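## Task

Scene 1: coil the red wire around the reel as one strand that always turns the same way and never reverses. Keep going until the total unwound length is under one flange radius. Only wire lying between the two flanges counts as wound, not wire past their rims or inside the central hole. The reel must end up lying flat and entirely on the table.

## Robot and tools

Robot: two arms, left_arm and right_arm, each with a two-finger parallel gripper and a wrist camera. Fixed cameras are cam_high and cam_low; wrist cameras are cam_left_wrist and cam_right_wrist. All images are 672x504.

Frames. The scene frame has its origin at table-top height, midway between the nominal arm bases. +z is up, +x points out over the table, and left_arm sits on the +y side. Image left and right do not match the arm names. Calibrated base positions: left_arm at (-0.031, +0.366, 0) m, yawed slightly (quat_wxyz +1.000, 0, 0, -0.021); right_arm at (+0.043, -0.236, 0) m (quat_wxyz +1.000, 0, 0, +0.015). Each arm reports its hand pose, Hand target and wrist-camera pose in its own base frame. The table and fixed cameras are in the scene frame. The gripper's fingers point along its +z axis and close along its y axis. end_effector_position is the point between the pads, about 1 cm behind the tips. Reported poses can be a few cm off.

The 14-number row. Every motion command uses one flat row of 14 numbers covering both arms, even if only one arm moves. The order is left_arm dx, dy, dz, rx, ry, rz, opening, then the same seven for right_arm. dx, dy and dz are an offset, not a pose. It is measured along that arm's base axes from the arm's Hand target at the moment the action or move begins. rx, ry and rz form one rotation vector about the Hand target's position. The scale is 1.0 = 0.6 m for translation and 180 degrees for rotation, within [-1, 1]. Sending the same offset twice moves the arm twice. Opening is absolute: +1 is fully open (0.094 m) and -1 is closed. Sending 0 for all six pose numbers re-requests the current Hand target. A 0 opening is itself a command, so repeat the current opening to leave a gripper alone.

execute_actions(actions, cameras). actions is a list of actions. Each action is a table of up to 15 rows, one per 1/30 s step. If the table is short, its final row is held for the remaining steps. All rows in an action are offsets from that action's starting Hand target. An empty list returns the state plus images; otherwise images come only if listed in cameras. Each action takes 0.5 s.

move(target, speed, blend, opening_speed, grip_force, blocking, cameras). This drives each gripper in a straight line. target is one 14-number row, or a list of up to 15 rows. Every row counts from the same starting Hand targets, not from the previous row. speed is in m/s, from 0.002 to 2.9, default 0.25; rotation is capped at twice that value in rad/s. You can give one speed or one per target. blend (m) rounds the corners of a list; 0 means stop at each point. opening_speed sets how fast the opening changes, per second on the -1..+1 scale, at least 0.2. grip_force is the per-pad limit in newtons, 10 to 50; it persists until changed and makes closing slow. blocking=false returns after about 0.5 s while the motion continues. The whole move is capped at 10 s. Its paths ignore obstacles and the other arm, and the gripper lags behind the path more at higher speed. Steer paths around an arm's own base, or its shoulder posture may flip.

wait(seconds 0-10) lets time pass while arms hold. stop brakes a running move. zoom_image(camera, region [x0,y0,x1,y1]) enlarges part of the latest image, at most 504x504 pixels. read_manual gives licence text only. finished_scene(scene) ends scene 1 or 2 for good.

Results. Each result lists per-arm end_effector_position (m), end_effector_quat_wxyz, Hand target, Tool commands, and grip_measured (same scale as opening; it reads slightly wide when empty and narrower than a firmly squeezed part). It also gives Joint positions (the last value is the finger opening in m), Joint velocities (omitted when all are within noise), joint torques (offset and noisy, including the arm's weight) and motor temperatures. A move adds a 'move:' line with its ending, such as done, off_target, moving, held or fault. It can also show limits=paced (the pose was clipped) or limits=held (steps were withheld by a check). An arm can be done yet still touching something.

Behaviour. Each step, the commanded orientation is clipped to within 40 degrees of the current one. Friction and load can leave the gripper a few cm short of its target. Resend, or add the missing offset, instead of waiting. An arm blocked by something keeps pushing until you command it back away. Motors heat up when holding loads, reaching far or pushing. At 75 °C a MOTOR HOT line appears. At 90 °C the arm folds up and stops working for the rest of the scene.

Avoid: letting the reel or wire leave the table, and dropping or releasing moving parts. Avoid fast impacts, hard presses and any contact or squeeze between the two arms or grippers. Avoid strain on the wrist-camera cables and unnecessary arm stops. Close slowly on delicate items. Outside events may occasionally nudge loose objects.

Each tool is called after "Request:" in YAML: its name, and indented under it one key for each argument.

## Session

Request:
execute_actions:
  actions: []

Scene clock: 0.00 s.
left_arm: end_effector_position=(+0.3939, +0.0183, +0.0938) grip_measured=+1.000 end_effector_quat_wxyz=(+0.562, -0.063, +0.824, +0.024) | right_arm: end_effector_position=(+0.4005, -0.0469, +0.1105) grip_measured=+1.000 end_effector_quat_wxyz=(+0.589, +0.106, +0.792, -0.123)
Joint positions: left_arm=[-0.012 1.508 0.377 0.753 -0.123 -0.082 0.094] | right_arm=[0.041 1.564 0.399 0.865 0.364 0.036 0.094]
Joint velocities: within noise
Joint torques (N m): no reading
Motor temperatures (°C): left_arm=[28 30 32 27 23 25 25] | right_arm=[24 29 28 32 23 25 23]
Heat: left arm: 32 °C; right arm: 32 °C.
Hand target: left_arm +0.3970, +0.0184, +0.1017; +0.572, -0.064, +0.818, +0.024 | right_arm +0.4009, -0.0472, +0.1117; +0.589, +0.106, +0.792, -0.124
Tool commands: left_gripper/opening=+1.0 right_gripper/opening=+1.0

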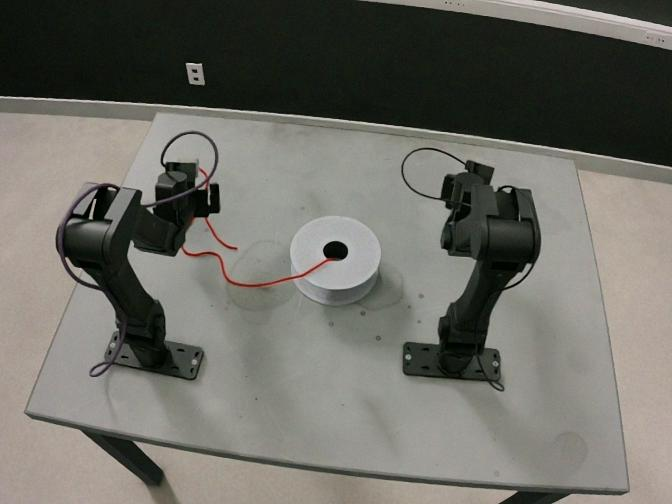

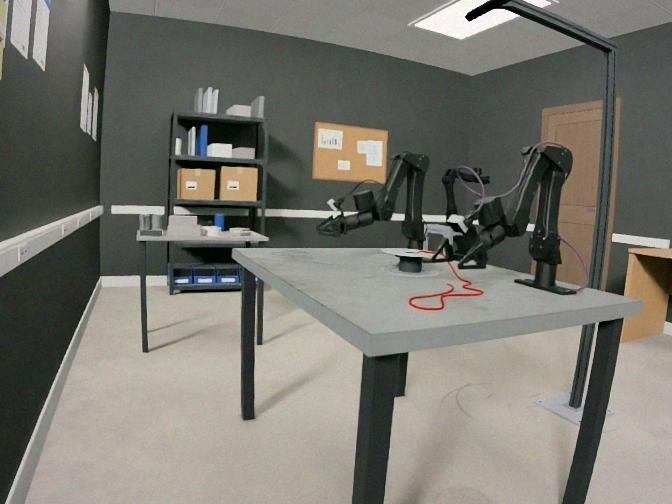

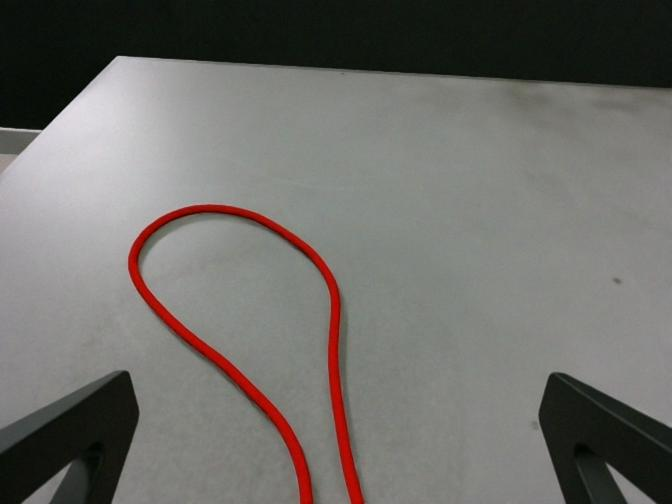

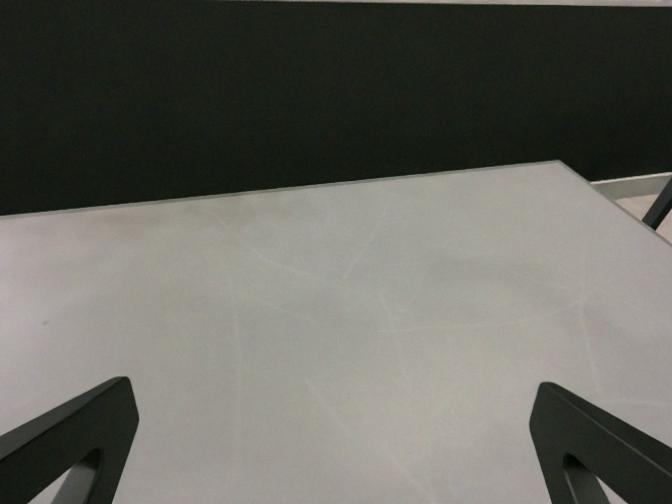

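Request:
zoom_image:
  camera: "cam_high"
  region: [150, 110, 400, 310]

Request:
zoom_image:
  camera: "cam_low"
  region: [300, 130, 600, 330]

Request:
zoom_image:
  camera: "cam_low"
  region: [360, 230, 500, 320]

Request:
zoom_image:
  camera: "cam_high"
  region: [270, 205, 390, 310]

Scaled by 2.016 from the camera's 672x504 image, which has a finer 960x720 frame.

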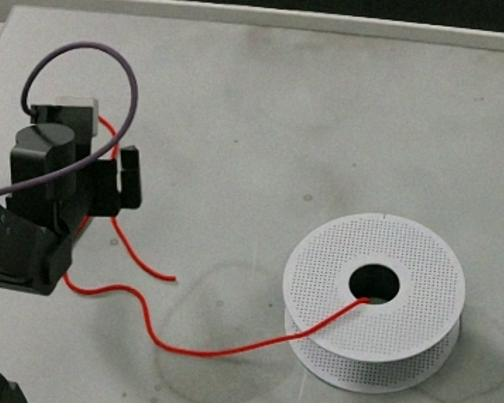

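Scaled by 1.680 from the camera's 672x504 image, which has a finer 960x720 frame.

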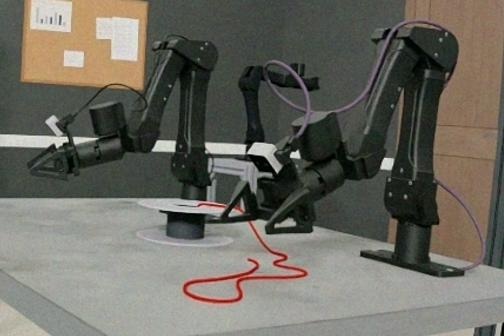

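Scaled by 3.600 from the camera's 672x504 image, which has a finer 960x720 frame.

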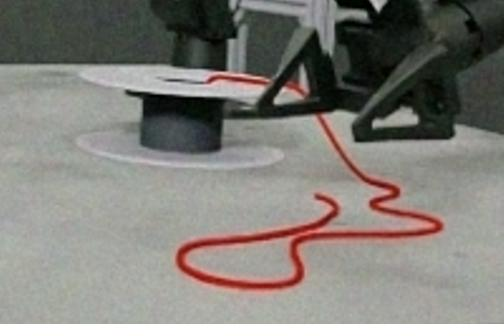

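Scaled by 4.200 from the camera's 672x504 image, which has a finer 960x720 frame.

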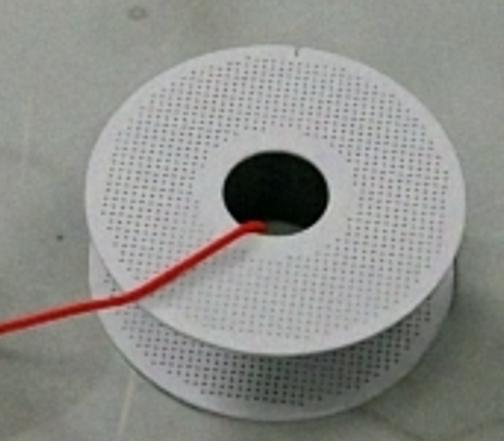

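Request:
move:
  target: [0,0,0,0,0,0,1,0,0,0.25,0,0,0,1]

Request:
move:
  target: [0,0,0,0,0,0,1,-0.367,0.512,-0.03,-0.098,0.364,0.349,1]
  cameras: ["cam_high","cam_right_wrist"]

Scene clock: 13.70 s.
left_arm: end_effector_position=(+0.3939, +0.0183, +0.0938) grip_measured=+1.000 end_effector_quat_wxyz=(+0.562, -0.063, +0.824, +0.024) | right_arm: end_effector_position=(+0.3995, -0.0469, +0.2530) grip_measured=+1.000 end_effector_quat_wxyz=(+0.586, +0.104, +0.794, -0.125)
Joint positions: left_arm=[-0.012 1.508 0.377 0.753 -0.123 -0.082 0.094] | right_arm=[0.041 1.183 0.792 0.084 0.364 0.032 0.094]
Joint torques (N m): left_arm=[0.02 -4.48 6.01 1.76 -0.04 0] | right_arm=[-0.1 -5.07 11.25 1.69 0.07 0.02]
Heat: left arm: 32 °C; right arm: 34 °C.
Hand target: left_arm +0.3970, +0.0184, +0.1017; +0.572, -0.064, +0.818, +0.024 | right_arm +0.4009, -0.0472, +0.2617; +0.589, +0.106, +0.792, -0.124
Off the commanded pose: left_arm 0.009 m, 1 deg | right_arm 0.009 m, 1 deg.
move: done

Scene clock: 17.63 s.
left_arm: end_effector_position=(+0.3939, +0.0183, +0.0938) grip_measured=+1.000 end_effector_quat_wxyz=(+0.562, -0.063, +0.824, +0.024) | right_arm: end_effector_position=(+0.1834, +0.2573, +0.2410) grip_measured=+1.000 end_effector_quat_wxyz=(+0.088, -0.453, +0.886, +0.038)
Joint positions: left_arm=[-0.012 1.508 0.377 0.753 -0.123 -0.082 0.094] | right_arm=[0.957 1.643 1.832 -1.568 0.014 0.011 0.094]
Joint torques (N m): left_arm=[0.01 -4.48 6.01 1.75 -0.05 0] | right_arm=[0.16 -7.08 9.13 0.43 -0.17 -0.1]
Heat: left arm: 32 °C; right arm: 34 °C.
Hand target: left_arm +0.3970, +0.0184, +0.1017; +0.572, -0.064, +0.818, +0.024 | right_arm +0.1807, +0.2600, +0.2437; +0.077, -0.459, +0.884, +0.040
Off the commanded pose: left_arm 0.009 m, 1 deg | right_arm 0.005 m, 1 deg.
joint sent to its limit (right arm) — joint 4 (wrist pitch), lower limit. The joint targets still meet the commanded pose.
move: done
Images, in order (width x height): cam_high 672x504, cam_right_wrist 672x504.

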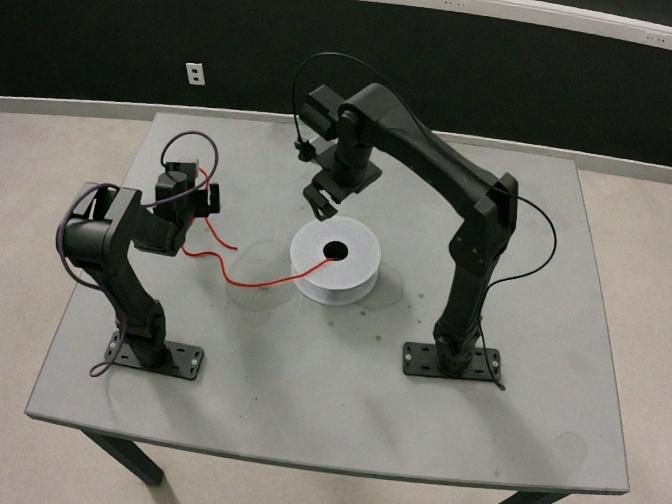

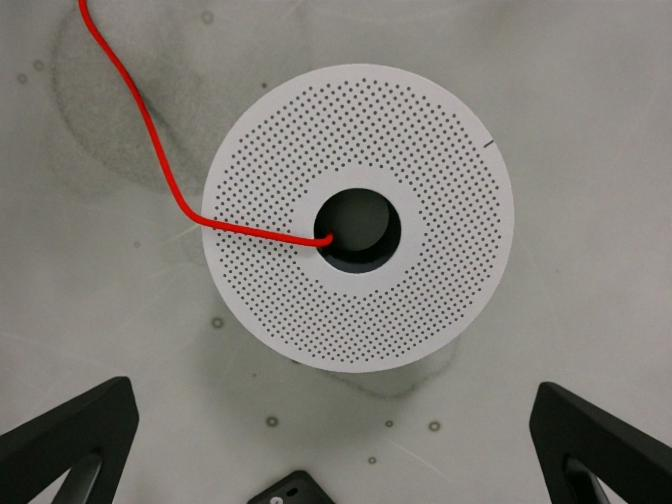

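Request:
zoom_image:
  camera: "cam_right_wrist"
  region: [250, 170, 450, 320]

Request:
zoom_image:
  camera: "cam_right_wrist"
  region: [60, 0, 564, 400]

Scaled by 2.520 from the camera's 672x504 image, which has a finer 960x720 frame.

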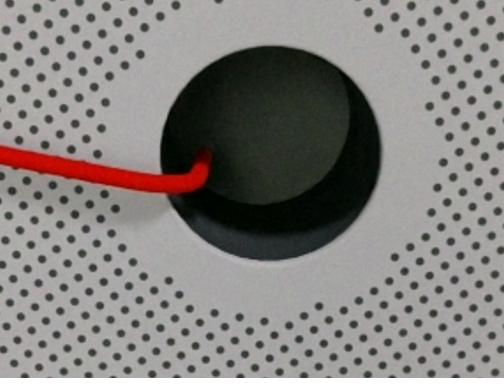

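Scaled by 1.000.

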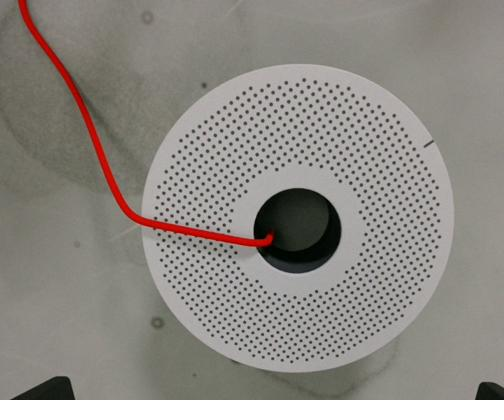

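Request:
move:
  target: [0,0,0,0,0,0,1,-0.022,-0.035,-0.16,0,0,0,1]
  cameras: ["cam_high","cam_right_wrist"]

Request:
zoom_image:
  camera: "cam_right_wrist"
  region: [200, 100, 500, 330]

Scene clock: 32.20 s.
left_arm: end_effector_position=(+0.3939, +0.0183, +0.0938) grip_measured=+1.000 end_effector_quat_wxyz=(+0.562, -0.063, +0.824, +0.024) | right_arm: end_effector_position=(+0.1700, +0.2386, +0.1458) grip_measured=+1.000 end_effector_quat_wxyz=(+0.072, -0.456, +0.887, +0.030)
Joint positions: left_arm=[-0.012 1.508 0.377 0.753 -0.123 -0.082 0.094] | right_arm=[0.957 1.504 1.309 -1.221 0.014 0.007 0.094]
Joint torques (N m): left_arm=[0.01 -4.48 6.01 1.76 -0.04 0] | right_arm=[-0.17 -9.02 6.16 0.65 -0.17 -0.11]
Heat: left arm: 32 °C; right arm: 33 °C.
Hand target: left_arm +0.3970, +0.0184, +0.1017; +0.572, -0.064, +0.818, +0.024 | right_arm +0.1675, +0.2390, +0.1477; +0.077, -0.459, +0.884, +0.040
Off the commanded pose: left_arm 0.009 m, 1 deg | right_arm 0.003 m, 1 deg.
move: done
Images, in order (width x height): cam_high 672x504, cam_right_wrist 672x504.

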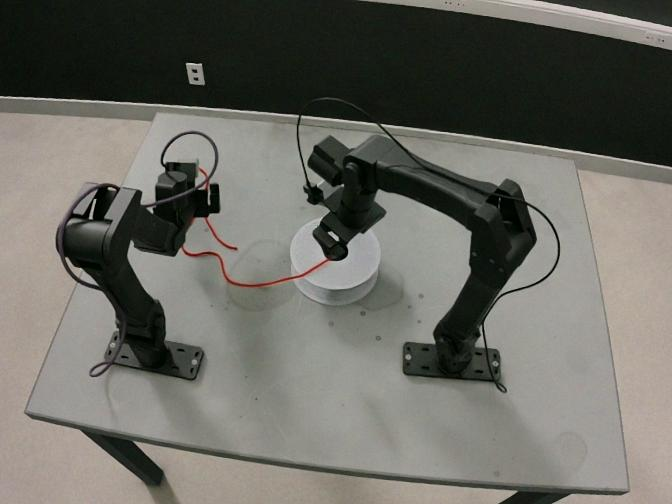

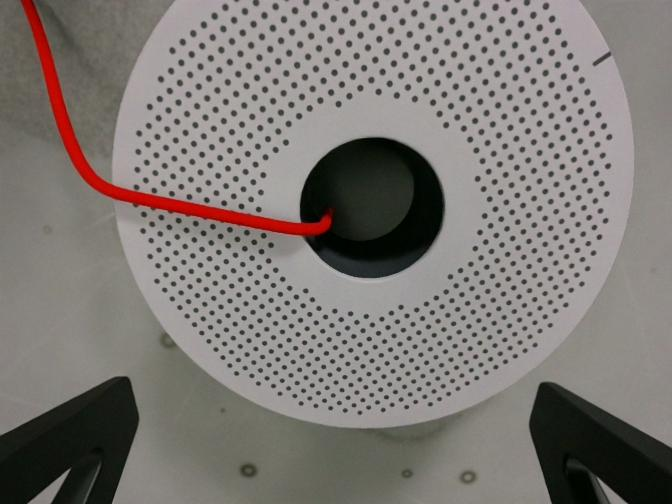

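Scaled by 1.680 from the camera's 672x504 image, which has a finer 960x720 frame.

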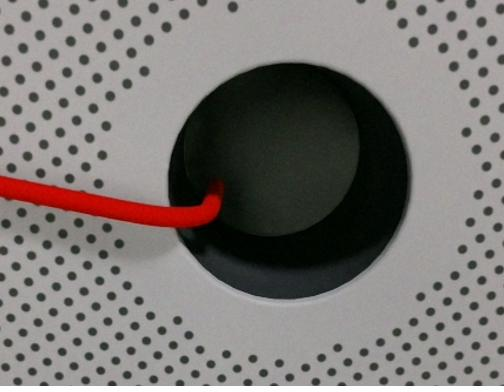

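Request:
move:
  target:
    - [0,0,0.2,0,0,0,1,0.138,-0.43,0.17,0,0,0,1]
    - [-0.273,-0.528,0.163,0.162,0.371,-0.294,1,0.138,-0.43,0.17,0,0,0,1]
  cameras: ["cam_high","cam_left_wrist"]

Scene clock: 41.67 s.
left_arm: end_effector_position=(+0.2331, -0.2951, +0.1954) grip_measured=+1.000 end_effector_quat_wxyz=(+0.043, +0.433, +0.900, -0.018) | right_arm: end_effector_position=(+0.2506, -0.0216, +0.2463) grip_measured=+1.000 end_effector_quat_wxyz=(+0.129, -0.450, +0.883, -0.013)
Joint positions: left_arm=[-0.908 1.933 2.014 -1.558 -0.006 -0.01 0.094] | right_arm=[-0.188 1.377 1.594 -1.566 -0.136 -1.115 0.094]
Joint torques (N m): left_arm=[-0.16 -6.84 8.25 0.2 0.05 0.09] | right_arm=[-0.54 -4.34 8.65 0.47 -0.32 -0.11]
Heat: left arm: 33 °C; right arm: 33 °C.
Hand target: left_arm +0.2333, -0.2984, +0.1994; +0.000, +0.438, +0.899, +0.000 | right_arm +0.2503, -0.0190, +0.2498; +0.077, -0.459, +0.884, +0.040
Off the commanded pose: left_arm 0.005 m, 5 deg | right_arm 0.004 m, 9 deg.
joint sent to its limit (left arm) — joint 4 (wrist pitch), lower limit. The joint targets are off in orientation, not in position.
joint sent to its limit (right arm) — joint 4 (wrist pitch), lower limit. The joint targets are off in orientation, not in position.
move: off_target (left_arm, right_arm)
Images, in order (width x height): cam_high 672x504, cam_left_wrist 672x504.

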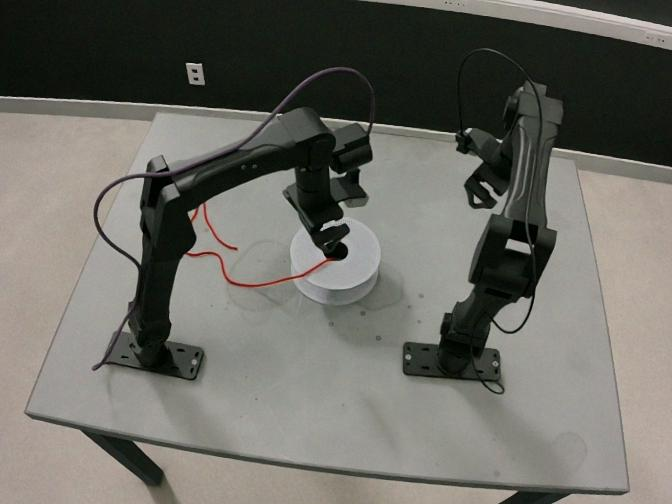

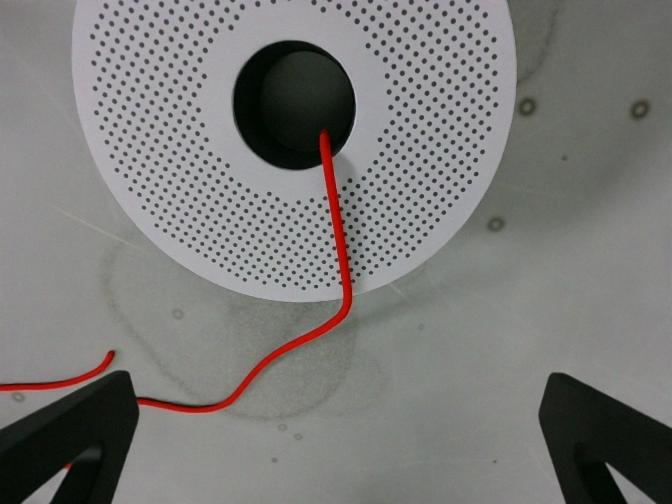

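Request:
zoom_image:
  camera: "cam_left_wrist"
  region: [200, 20, 400, 200]

Scaled by 2.520 from the camera's 672x504 image, which has a finer 960x720 frame.

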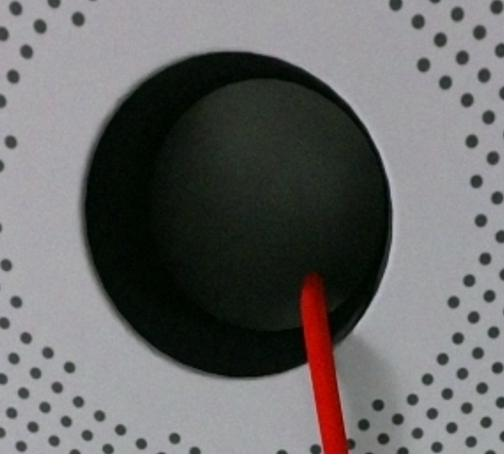

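Request:
move:
  target: [0.0175,-0.020,-0.175,0,0,0,0.2,0,0,0,0,0,0,1]
  cameras: ["cam_high","cam_low","cam_left_wrist"]
  speed: 0.15

Request:
zoom_image:
  camera: "cam_low"
  region: [360, 200, 480, 300]

Scene clock: 47.93 s.
left_arm: end_effector_position=(+0.2421, -0.3068, +0.0956) grip_measured=+0.202 end_effector_quat_wxyz=(-0.005, +0.435, +0.900, +0.006) | right_arm: end_effector_position=(+0.2506, -0.0216, +0.2463) grip_measured=+1.000 end_effector_quat_wxyz=(+0.129, -0.450, +0.883, -0.013)
Joint positions: left_arm=[-0.908 2.054 1.789 -1.32 -0.006 -0.008 0.056] | right_arm=[-0.188 1.377 1.594 -1.566 -0.136 -1.115 0.094]
Joint torques (N m): left_arm=[0.06 -8.35 5.63 0.29 0.05 0.08] | right_arm=[-0.47 -4.4 8.8 0.47 -0.33 -0.08]
Heat: left arm: 33 °C; right arm: 33 °C.
Hand target: left_arm +0.2438, -0.3103, +0.0944; -0.001, +0.438, +0.899, +0.000 | right_arm +0.2503, -0.0190, +0.2498; +0.077, -0.459, +0.884, +0.040
Off the commanded pose: left_arm 0.004 m, 1 deg | right_arm 0.004 m, 9 deg.
joint sent to its limit (right arm) — joint 4 (wrist pitch), lower limit. The joint targets are off in orientation, not in position.
move: off_target (right_arm)
Images, in order (width x height): cam_high 672x504, cam_low 672x504, cam_left_wrist 672x504.

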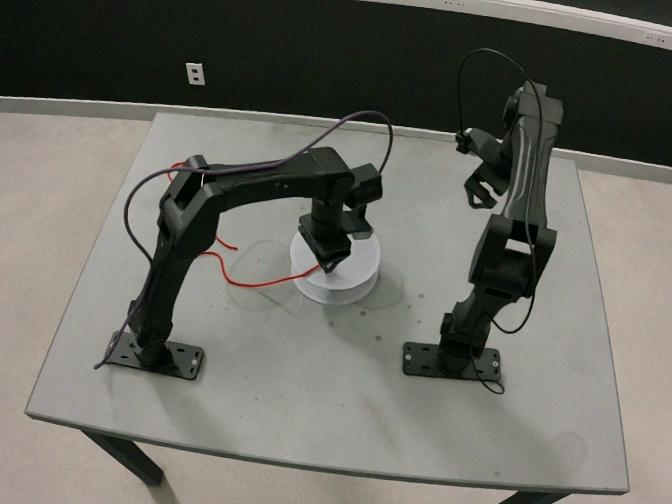

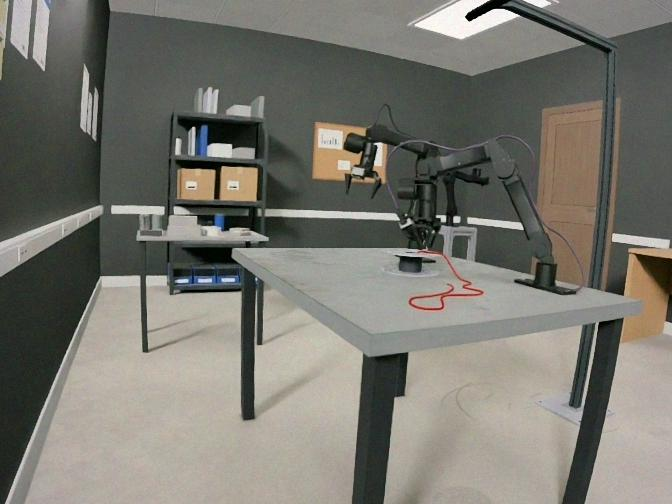

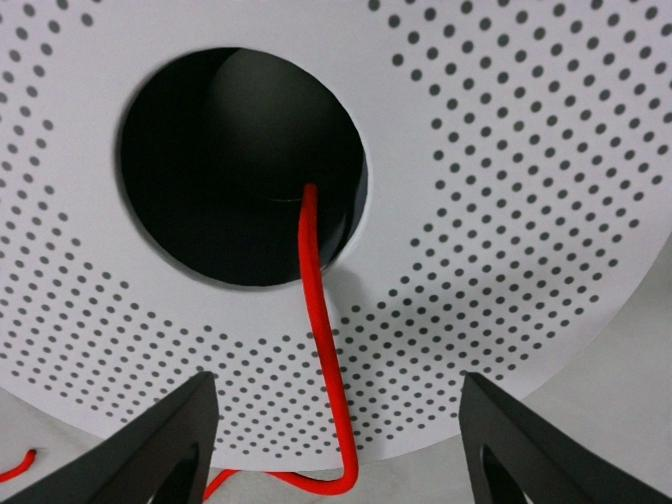

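Scaled by 4.200 from the camera's 672x504 image, which has a finer 960x720 frame.

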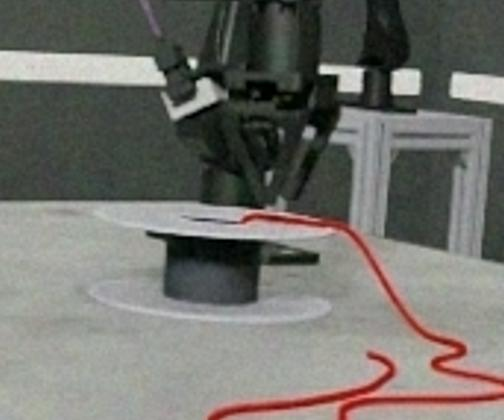

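Request:
move:
  target: [0.002,-0.004,-0.0195,0,0,0,0.2,0,0,0,0,0,0,1]
  cameras: ["cam_low","cam_left_wrist"]
  speed: 0.05

Request:
zoom_image:
  camera: "cam_low"
  region: [360, 200, 480, 300]

Scene clock: 50.23 s.
left_arm: end_effector_position=(+0.2447, -0.3101, +0.0886) grip_measured=+0.202 end_effector_quat_wxyz=(+0.001, +0.435, +0.900, +0.003) | right_arm: end_effector_position=(+0.2506, -0.0216, +0.2463) grip_measured=+1.000 end_effector_quat_wxyz=(+0.129, -0.450, +0.883, -0.013)
Joint positions: left_arm=[-0.908 2.057 1.766 -1.281 -0.006 -0.008 0.056] | right_arm=[-0.188 1.377 1.594 -1.566 -0.136 -1.115 0.094]
Joint torques (N m): left_arm=[-0.08 -7.75 5.22 0.29 0.06 0.06] | right_arm=[-0.4 -4.3 8.65 0.48 -0.32 -0.1]
Heat: left arm: 33 °C; right arm: 33 °C.
Hand target: left_arm +0.2450, -0.3127, +0.0828; +0.000, +0.438, +0.899, +0.000 | right_arm +0.2503, -0.0190, +0.2498; +0.077, -0.459, +0.884, +0.040
Off the commanded pose: left_arm 0.006 m, 1 deg | right_arm 0.004 m, 9 deg.
joint sent to its limit (right arm) — joint 4 (wrist pitch), lower limit. The joint targets are off in orientation, not in position.
move: off_target (right_arm)
Images, in order (width x height): cam_low 672x504, cam_left_wrist 672x504.

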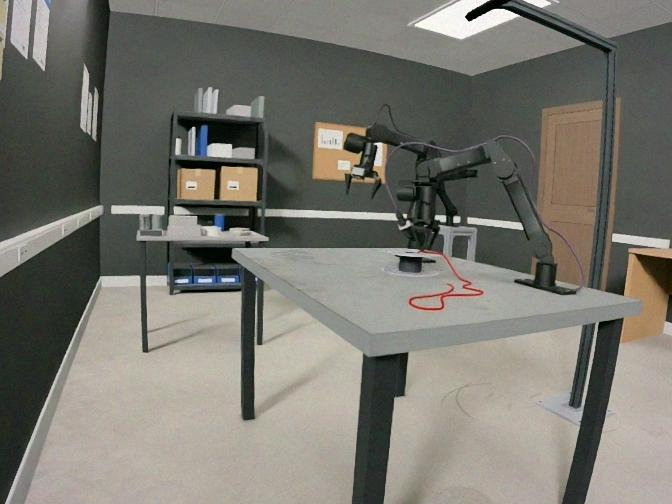

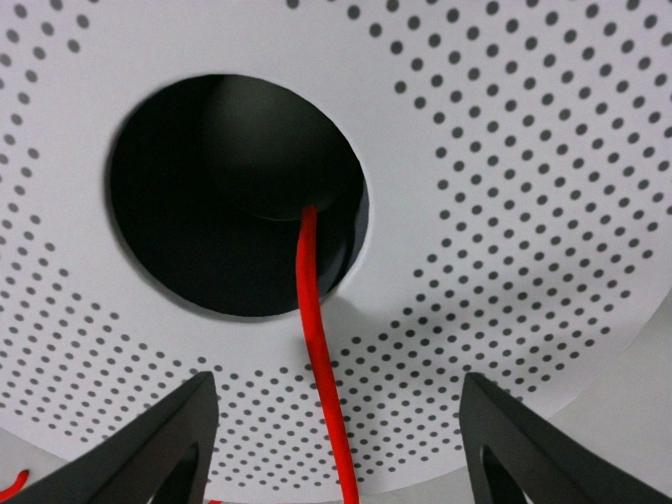

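Scaled by 4.200 from the camera's 672x504 image, which has a finer 960x720 frame.

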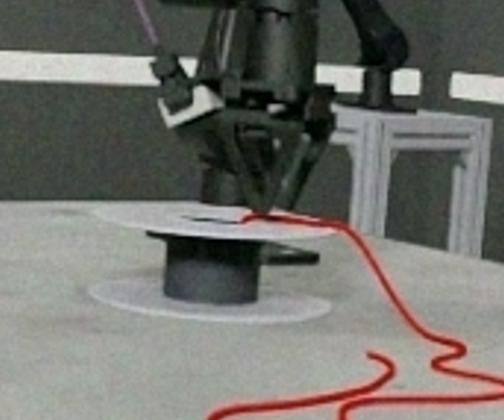

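Request:
move:
  target: [0,0,-0.003,0,0,0,-1,0,0,0,0,0,0,1]
  cameras: ["cam_low","cam_left_wrist"]
  speed: 0.05
  grip_force: 20

Request:
zoom_image:
  camera: "cam_low"
  region: [360, 200, 480, 300]

Scene clock: 55.83 s.
left_arm: end_effector_position=(+0.2448, -0.3102, +0.0870) grip_measured=-0.995 end_effector_quat_wxyz=(+0.001, +0.435, +0.900, +0.002) | right_arm: end_effector_position=(+0.2506, -0.0216, +0.2463) grip_measured=+1.000 end_effector_quat_wxyz=(+0.129, -0.450, +0.883, -0.013)
Joint positions: left_arm=[-0.908 2.057 1.76 -1.273 -0.006 -0.008 0] | right_arm=[-0.188 1.377 1.594 -1.566 -0.136 -1.115 0.094]
Joint torques (N m): left_arm=[-0.03 -7.73 5.22 0.29 0.06 0.06] | right_arm=[-0.55 -4.27 8.69 0.47 -0.33 -0.08]
Heat: left arm: 33 °C; right arm: 33 °C.
Hand target: left_arm +0.2450, -0.3127, +0.0809; +0.000, +0.438, +0.899, +0.000 | right_arm +0.2503, -0.0190, +0.2498; +0.077, -0.459, +0.884, +0.040
Off the commanded pose: left_arm 0.006 m, 1 deg | right_arm 0.004 m, 9 deg.
joint sent to its limit (right arm) — joint 4 (wrist pitch), lower limit. The joint targets are off in orientation, not in position.
grip_force (N): 20, 20
move: off_target (right_arm)
Images, in order (width x height): cam_low 672x504, cam_left_wrist 672x504.

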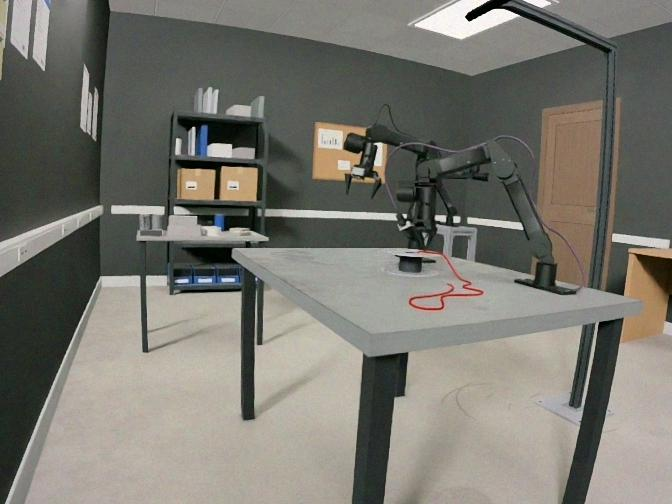

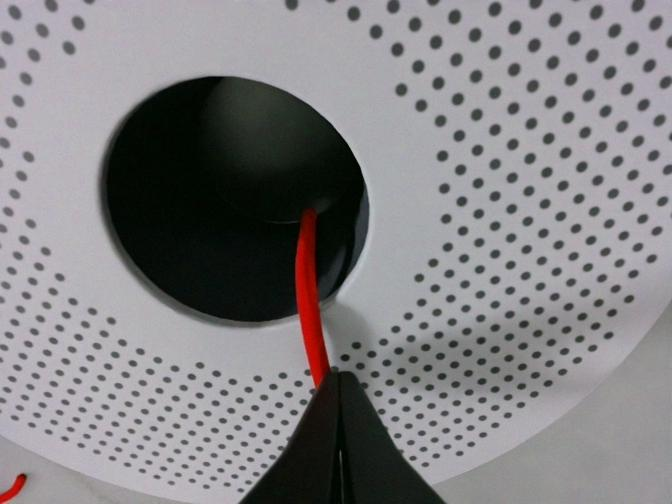

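Scaled by 4.200 from the camera's 672x504 image, which has a finer 960x720 frame.

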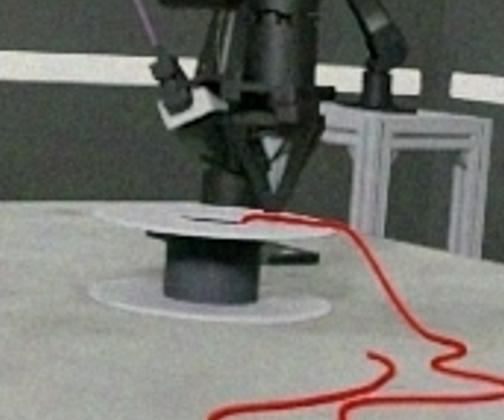

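Request:
move:
  target:
    - [0,0,0.015,0,0,0,-0.5,0,0,0,0,0,0,1]
    - [0.0,0.0,-0.011,0,0,0,-0.5,0,0,0,0,0,0,1]
  cameras: ["cam_low","cam_left_wrist"]
  speed: 0.05

Request:
zoom_image:
  camera: "cam_low"
  region: [360, 200, 480, 300]

Scene clock: 58.70 s.
left_arm: end_effector_position=(+0.2441, -0.3095, +0.0803) grip_measured=-0.502 end_effector_quat_wxyz=(-0.001, +0.435, +0.900, +0.003) | right_arm: end_effector_position=(+0.2506, -0.0216, +0.2463) grip_measured=+1.000 end_effector_quat_wxyz=(+0.129, -0.450, +0.883, -0.013)
Joint positions: left_arm=[-0.908 2.06 1.737 -1.252 -0.005 -0.008 0.023] | right_arm=[-0.188 1.377 1.594 -1.566 -0.136 -1.115 0.094]
Joint torques (N m): left_arm=[-0.05 -7.75 5.2 0.33 0.06 0.06] | right_arm=[-0.5 -4.26 8.7 0.48 -0.31 -0.09]
Heat: left arm: 33 °C; right arm: 32 °C.
Hand target: left_arm +0.2451, -0.3128, +0.0744; +0.000, +0.438, +0.899, +0.000 | right_arm +0.2503, -0.0190, +0.2498; +0.077, -0.459, +0.884, +0.040
Off the commanded pose: left_arm 0.007 m, 1 deg | right_arm 0.004 m, 9 deg.
joint sent to its limit (right arm) — joint 4 (wrist pitch), lower limit. The joint targets are off in orientation, not in position.
grip_force (N): 20, 20
move: off_target (right_arm)
Images, in order (width x height): cam_low 672x504, cam_left_wrist 672x504.

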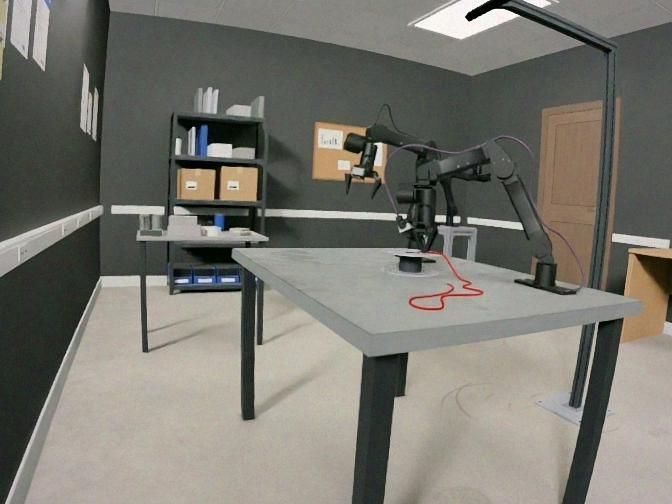

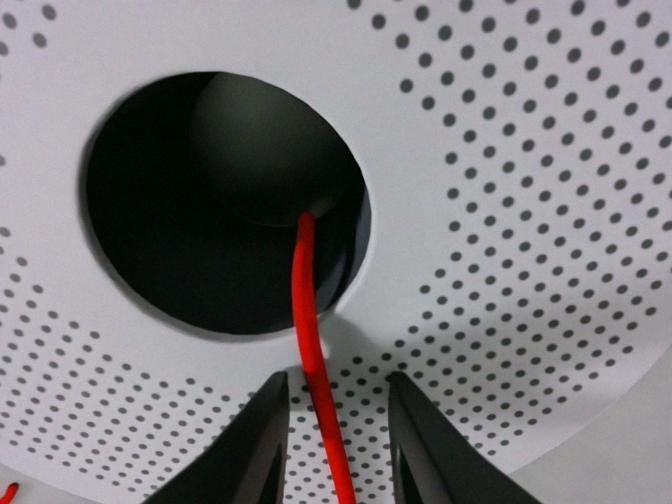

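Scaled by 4.200 from the camera's 672x504 image, which has a finer 960x720 frame.

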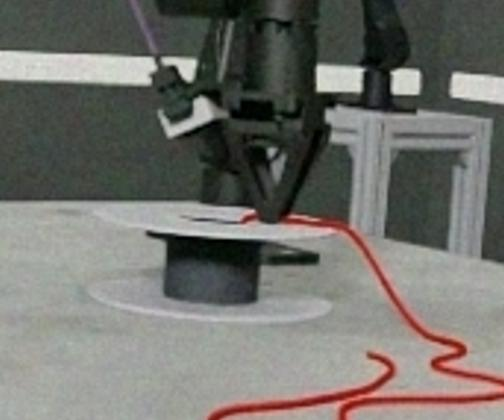

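Request:
move:
  target: [0,0,0,0,0,0,-1,0,0,0,0,0,0,1]
  cameras: ["cam_low","cam_left_wrist"]
  speed: 0.05

Request:
zoom_image:
  camera: "cam_low"
  region: [360, 200, 480, 300]

Scene clock: 61.57 s.
left_arm: end_effector_position=(+0.2447, -0.3108, +0.0803) grip_measured=-0.926 end_effector_quat_wxyz=(+0.001, +0.435, +0.900, +0.001) | right_arm: end_effector_position=(+0.2506, -0.0216, +0.2463) grip_measured=+1.000 end_effector_quat_wxyz=(+0.129, -0.450, +0.883, -0.013)
Joint positions: left_arm=[-0.908 2.06 1.737 -1.247 -0.003 -0.008 0.003] | right_arm=[-0.188 1.377 1.594 -1.566 -0.136 -1.115 0.094]
Joint torques (N m): left_arm=[-0.08 -7.76 5.22 0.28 0.05 0.06] | right_arm=[-0.46 -4.33 8.68 0.49 -0.32 -0.1]
Heat: left arm: 33 °C; right arm: 32 °C.
Hand target: left_arm +0.2450, -0.3127, +0.0744; +0.000, +0.438, +0.899, +0.000 | right_arm +0.2503, -0.0190, +0.2498; +0.077, -0.459, +0.884, +0.040
Off the commanded pose: left_arm 0.006 m, 0 deg | right_arm 0.004 m, 9 deg.
joint sent to its limit (right arm) — joint 4 (wrist pitch), lower limit. The joint targets are off in orientation, not in position.
grip_force (N): 20, 20
move: off_target (right_arm)
Images, in order (width x height): cam_low 672x504, cam_left_wrist 672x504.

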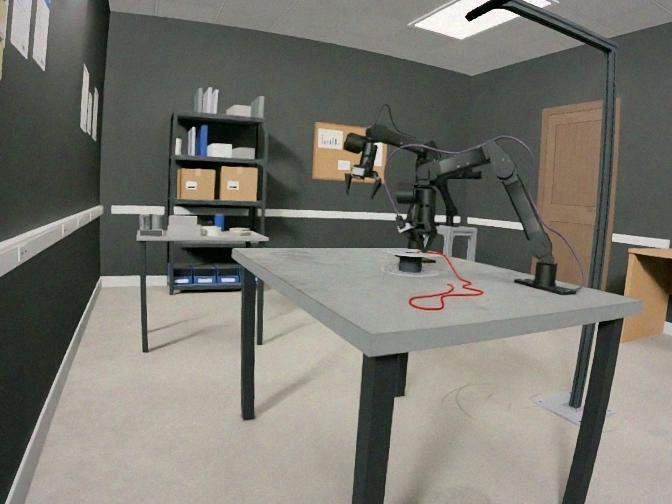

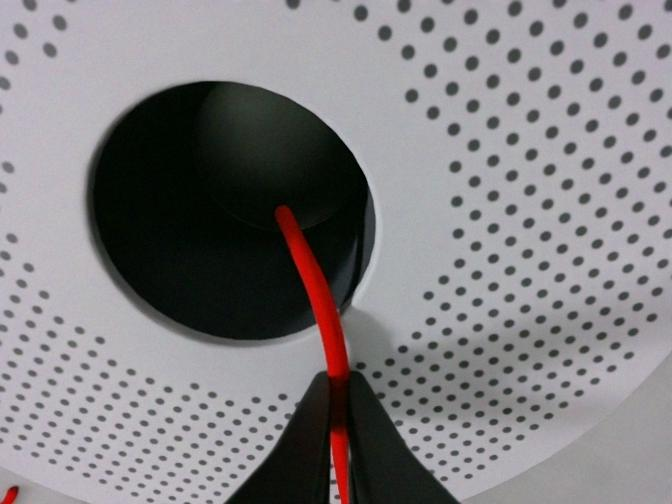

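Scaled by 4.200 from the camera's 672x504 image, which has a finer 960x720 frame.

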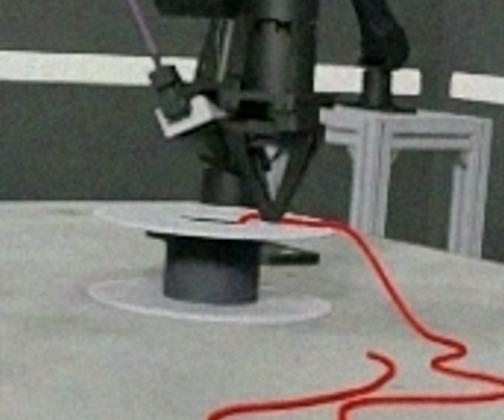

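Request:
move:
  target:
    - [0,0,0.022,0,0,0,-1,0,0,0,0,0,0,1]
    - [0.03,-0.014,0.022,0,0,0,-1,0,0,0,0,0,0,1]
  cameras: ["cam_high","cam_low","cam_left_wrist"]
  speed: 0.05

Request:
zoom_image:
  camera: "cam_low"
  region: [360, 200, 480, 300]

Scene clock: 77.93 s.
left_arm: end_effector_position=(+0.2587, -0.3190, +0.0847) grip_measured=-0.928 end_effector_quat_wxyz=(-0.003, +0.438, +0.899, +0.003) | right_arm: end_effector_position=(+0.2506, -0.0216, +0.2463) grip_measured=+1.000 end_effector_quat_wxyz=(+0.129, -0.450, +0.883, -0.013)
Joint positions: left_arm=[-0.893 2.133 1.866 -1.311 -0.003 0.013 0.003] | right_arm=[-0.188 1.377 1.594 -1.566 -0.136 -1.115 0.094]
Joint torques (N m): left_arm=[0.47 -8.27 8.49 -0.01 0.03 0.08] | right_arm=[-0.44 -4.37 8.75 0.49 -0.32 -0.1]
Heat: left arm: 34 °C; right arm: 32 °C.
Hand target: left_arm +0.2629, -0.3211, +0.0875; -0.001, +0.438, +0.899, +0.000 | right_arm +0.2503, -0.0190, +0.2498; +0.077, -0.459, +0.884, +0.040
Off the commanded pose: left_arm 0.006 m, 0 deg | right_arm 0.004 m, 9 deg.
joint sent to its limit (right arm) — joint 4 (wrist pitch), lower limit. The joint targets are off in orientation, not in position.
grip_force (N): 20, 20
move: off_target (right_arm)
Images, in order (width x height): cam_high 672x504, cam_low 672x504, cam_left_wrist 672x504.

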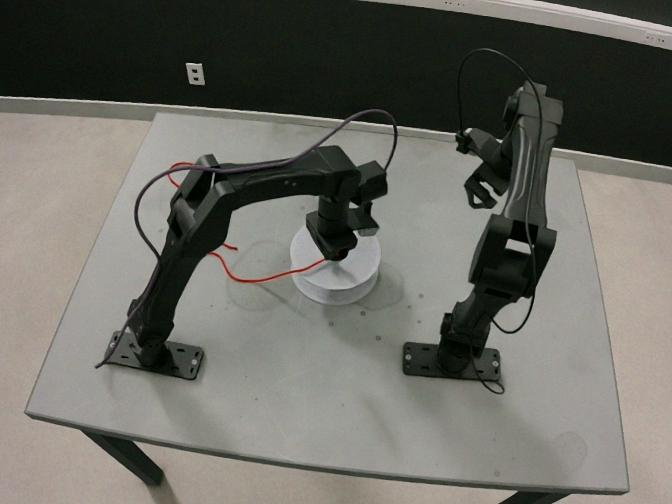

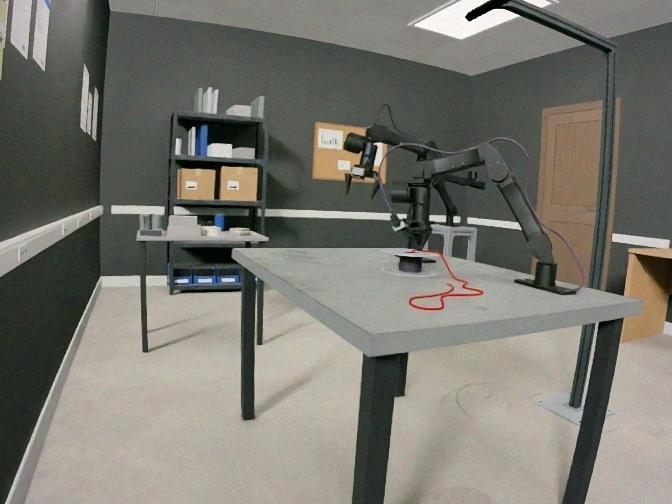

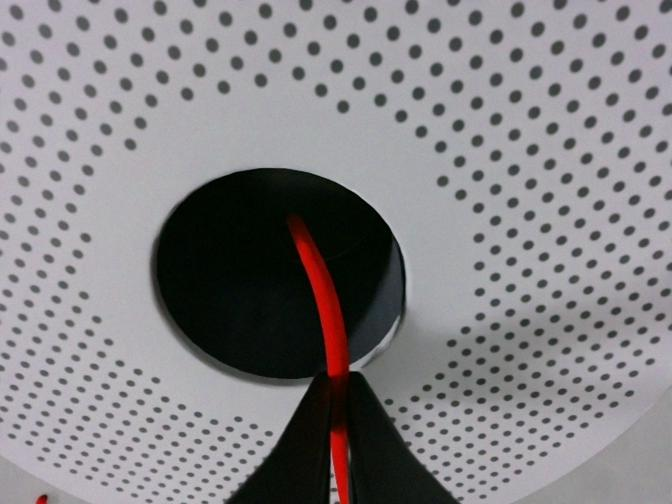

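Scaled by 4.200 from the camera's 672x504 image, which has a finer 960x720 frame.

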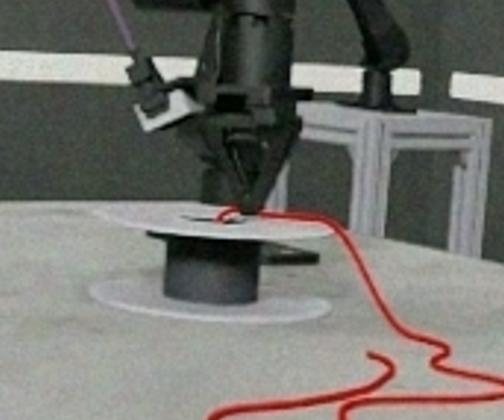

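Request:
move:
  target:
    - [0,0,-0.013,0,0,0,-1,0,0,0,0,0,0,1]
    - [0,0,-0.013,0,0,0,-0.5,0,0,0,0,0,0,1]
    - [0,0,0.2,0,0,0,-0.5,0,0,0,0,0,0,1]
    - [-0.05,0.23,0.27,0,0,0,1,0,0,0,0,0,0,1]
  cameras: ["cam_high","cam_low","cam_left_wrist"]
  speed: [0.05,0.05,0.15,0.25]

Request:
zoom_image:
  camera: "cam_high"
  region: [150, 150, 400, 310]

Request:
zoom_image:
  camera: "cam_low"
  region: [360, 200, 480, 300]

Scene clock: 83.67 s.
left_arm: end_effector_position=(+0.2333, -0.1849, +0.2481) grip_measured=+0.998 end_effector_quat_wxyz=(+0.103, +0.434, +0.895, -0.024) | right_arm: end_effector_position=(+0.2506, -0.0216, +0.2463) grip_measured=+1.000 end_effector_quat_wxyz=(+0.129, -0.450, +0.883, -0.013)
Joint positions: left_arm=[-0.673 1.565 1.778 -1.572 0.001 0.231 0.094] | right_arm=[-0.188 1.377 1.594 -1.566 -0.136 -1.115 0.094]
Joint torques (N m): left_arm=[0.32 -5.12 4.98 0.53 -0.02 0.07] | right_arm=[-0.44 -4.37 8.72 0.46 -0.33 -0.08]
Motor temperatures (°C): left_arm=[28 35 33 27 23 25 25] | right_arm=[24 29 29 32 23 25 23]
Heat: left arm: 35 °C; right arm: 32 °C.
Hand target: left_arm +0.2330, -0.1831, +0.2496; +0.000, +0.438, +0.899, +0.000 | right_arm +0.2503, -0.0190, +0.2498; +0.077, -0.459, +0.884, +0.040
Off the commanded pose: left_arm 0.002 m, 12 deg | right_arm 0.004 m, 9 deg.
joint read past its limit (left arm) — joint 4 (wrist pitch), lower limit.
joint sent to its limit (left arm) — joint 4 (wrist pitch), lower limit. The joint targets are off in orientation, not in position.
joint sent to its limit (right arm) — joint 4 (wrist pitch), lower limit. The joint targets are off in orientation, not in position.
grip_force (N): 20, 20
move: off_target (left_arm, right_arm); target 4's new opening was sent with left_arm's hand 0.002 m and 12 deg from that target
Images, in order (width x height): cam_high 672x504, cam_low 672x504, cam_left_wrist 672x504.

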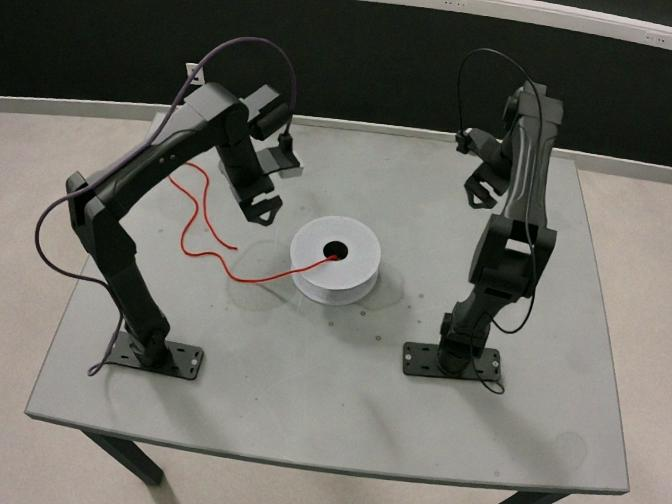

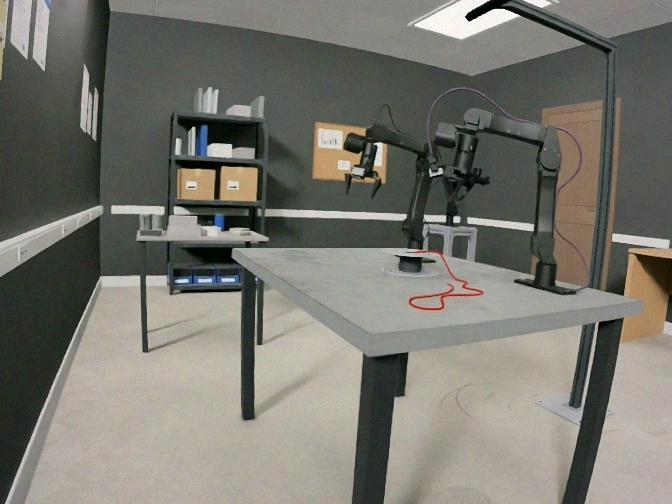

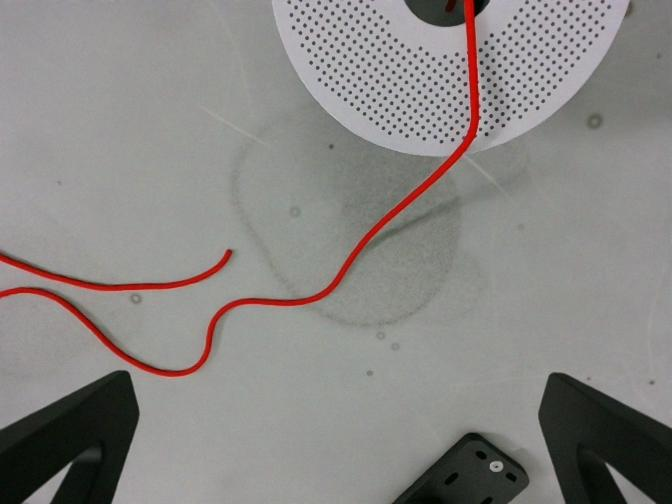

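Scaled by 2.016 from the camera's 672x504 image, which has a finer 960x720 frame.

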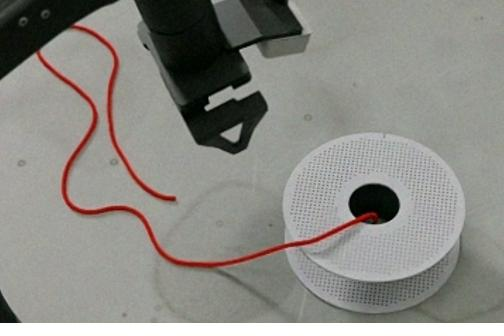

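Scaled by 4.200 from the camera's 672x504 image, which has a finer 960x720 frame.

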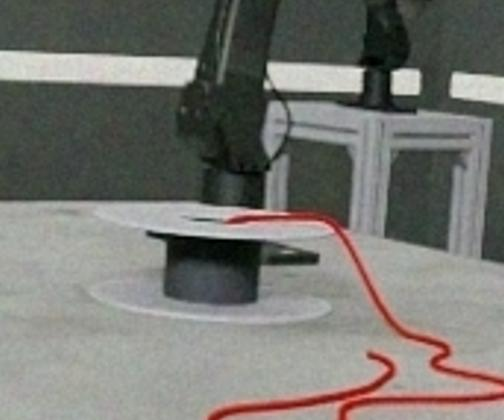

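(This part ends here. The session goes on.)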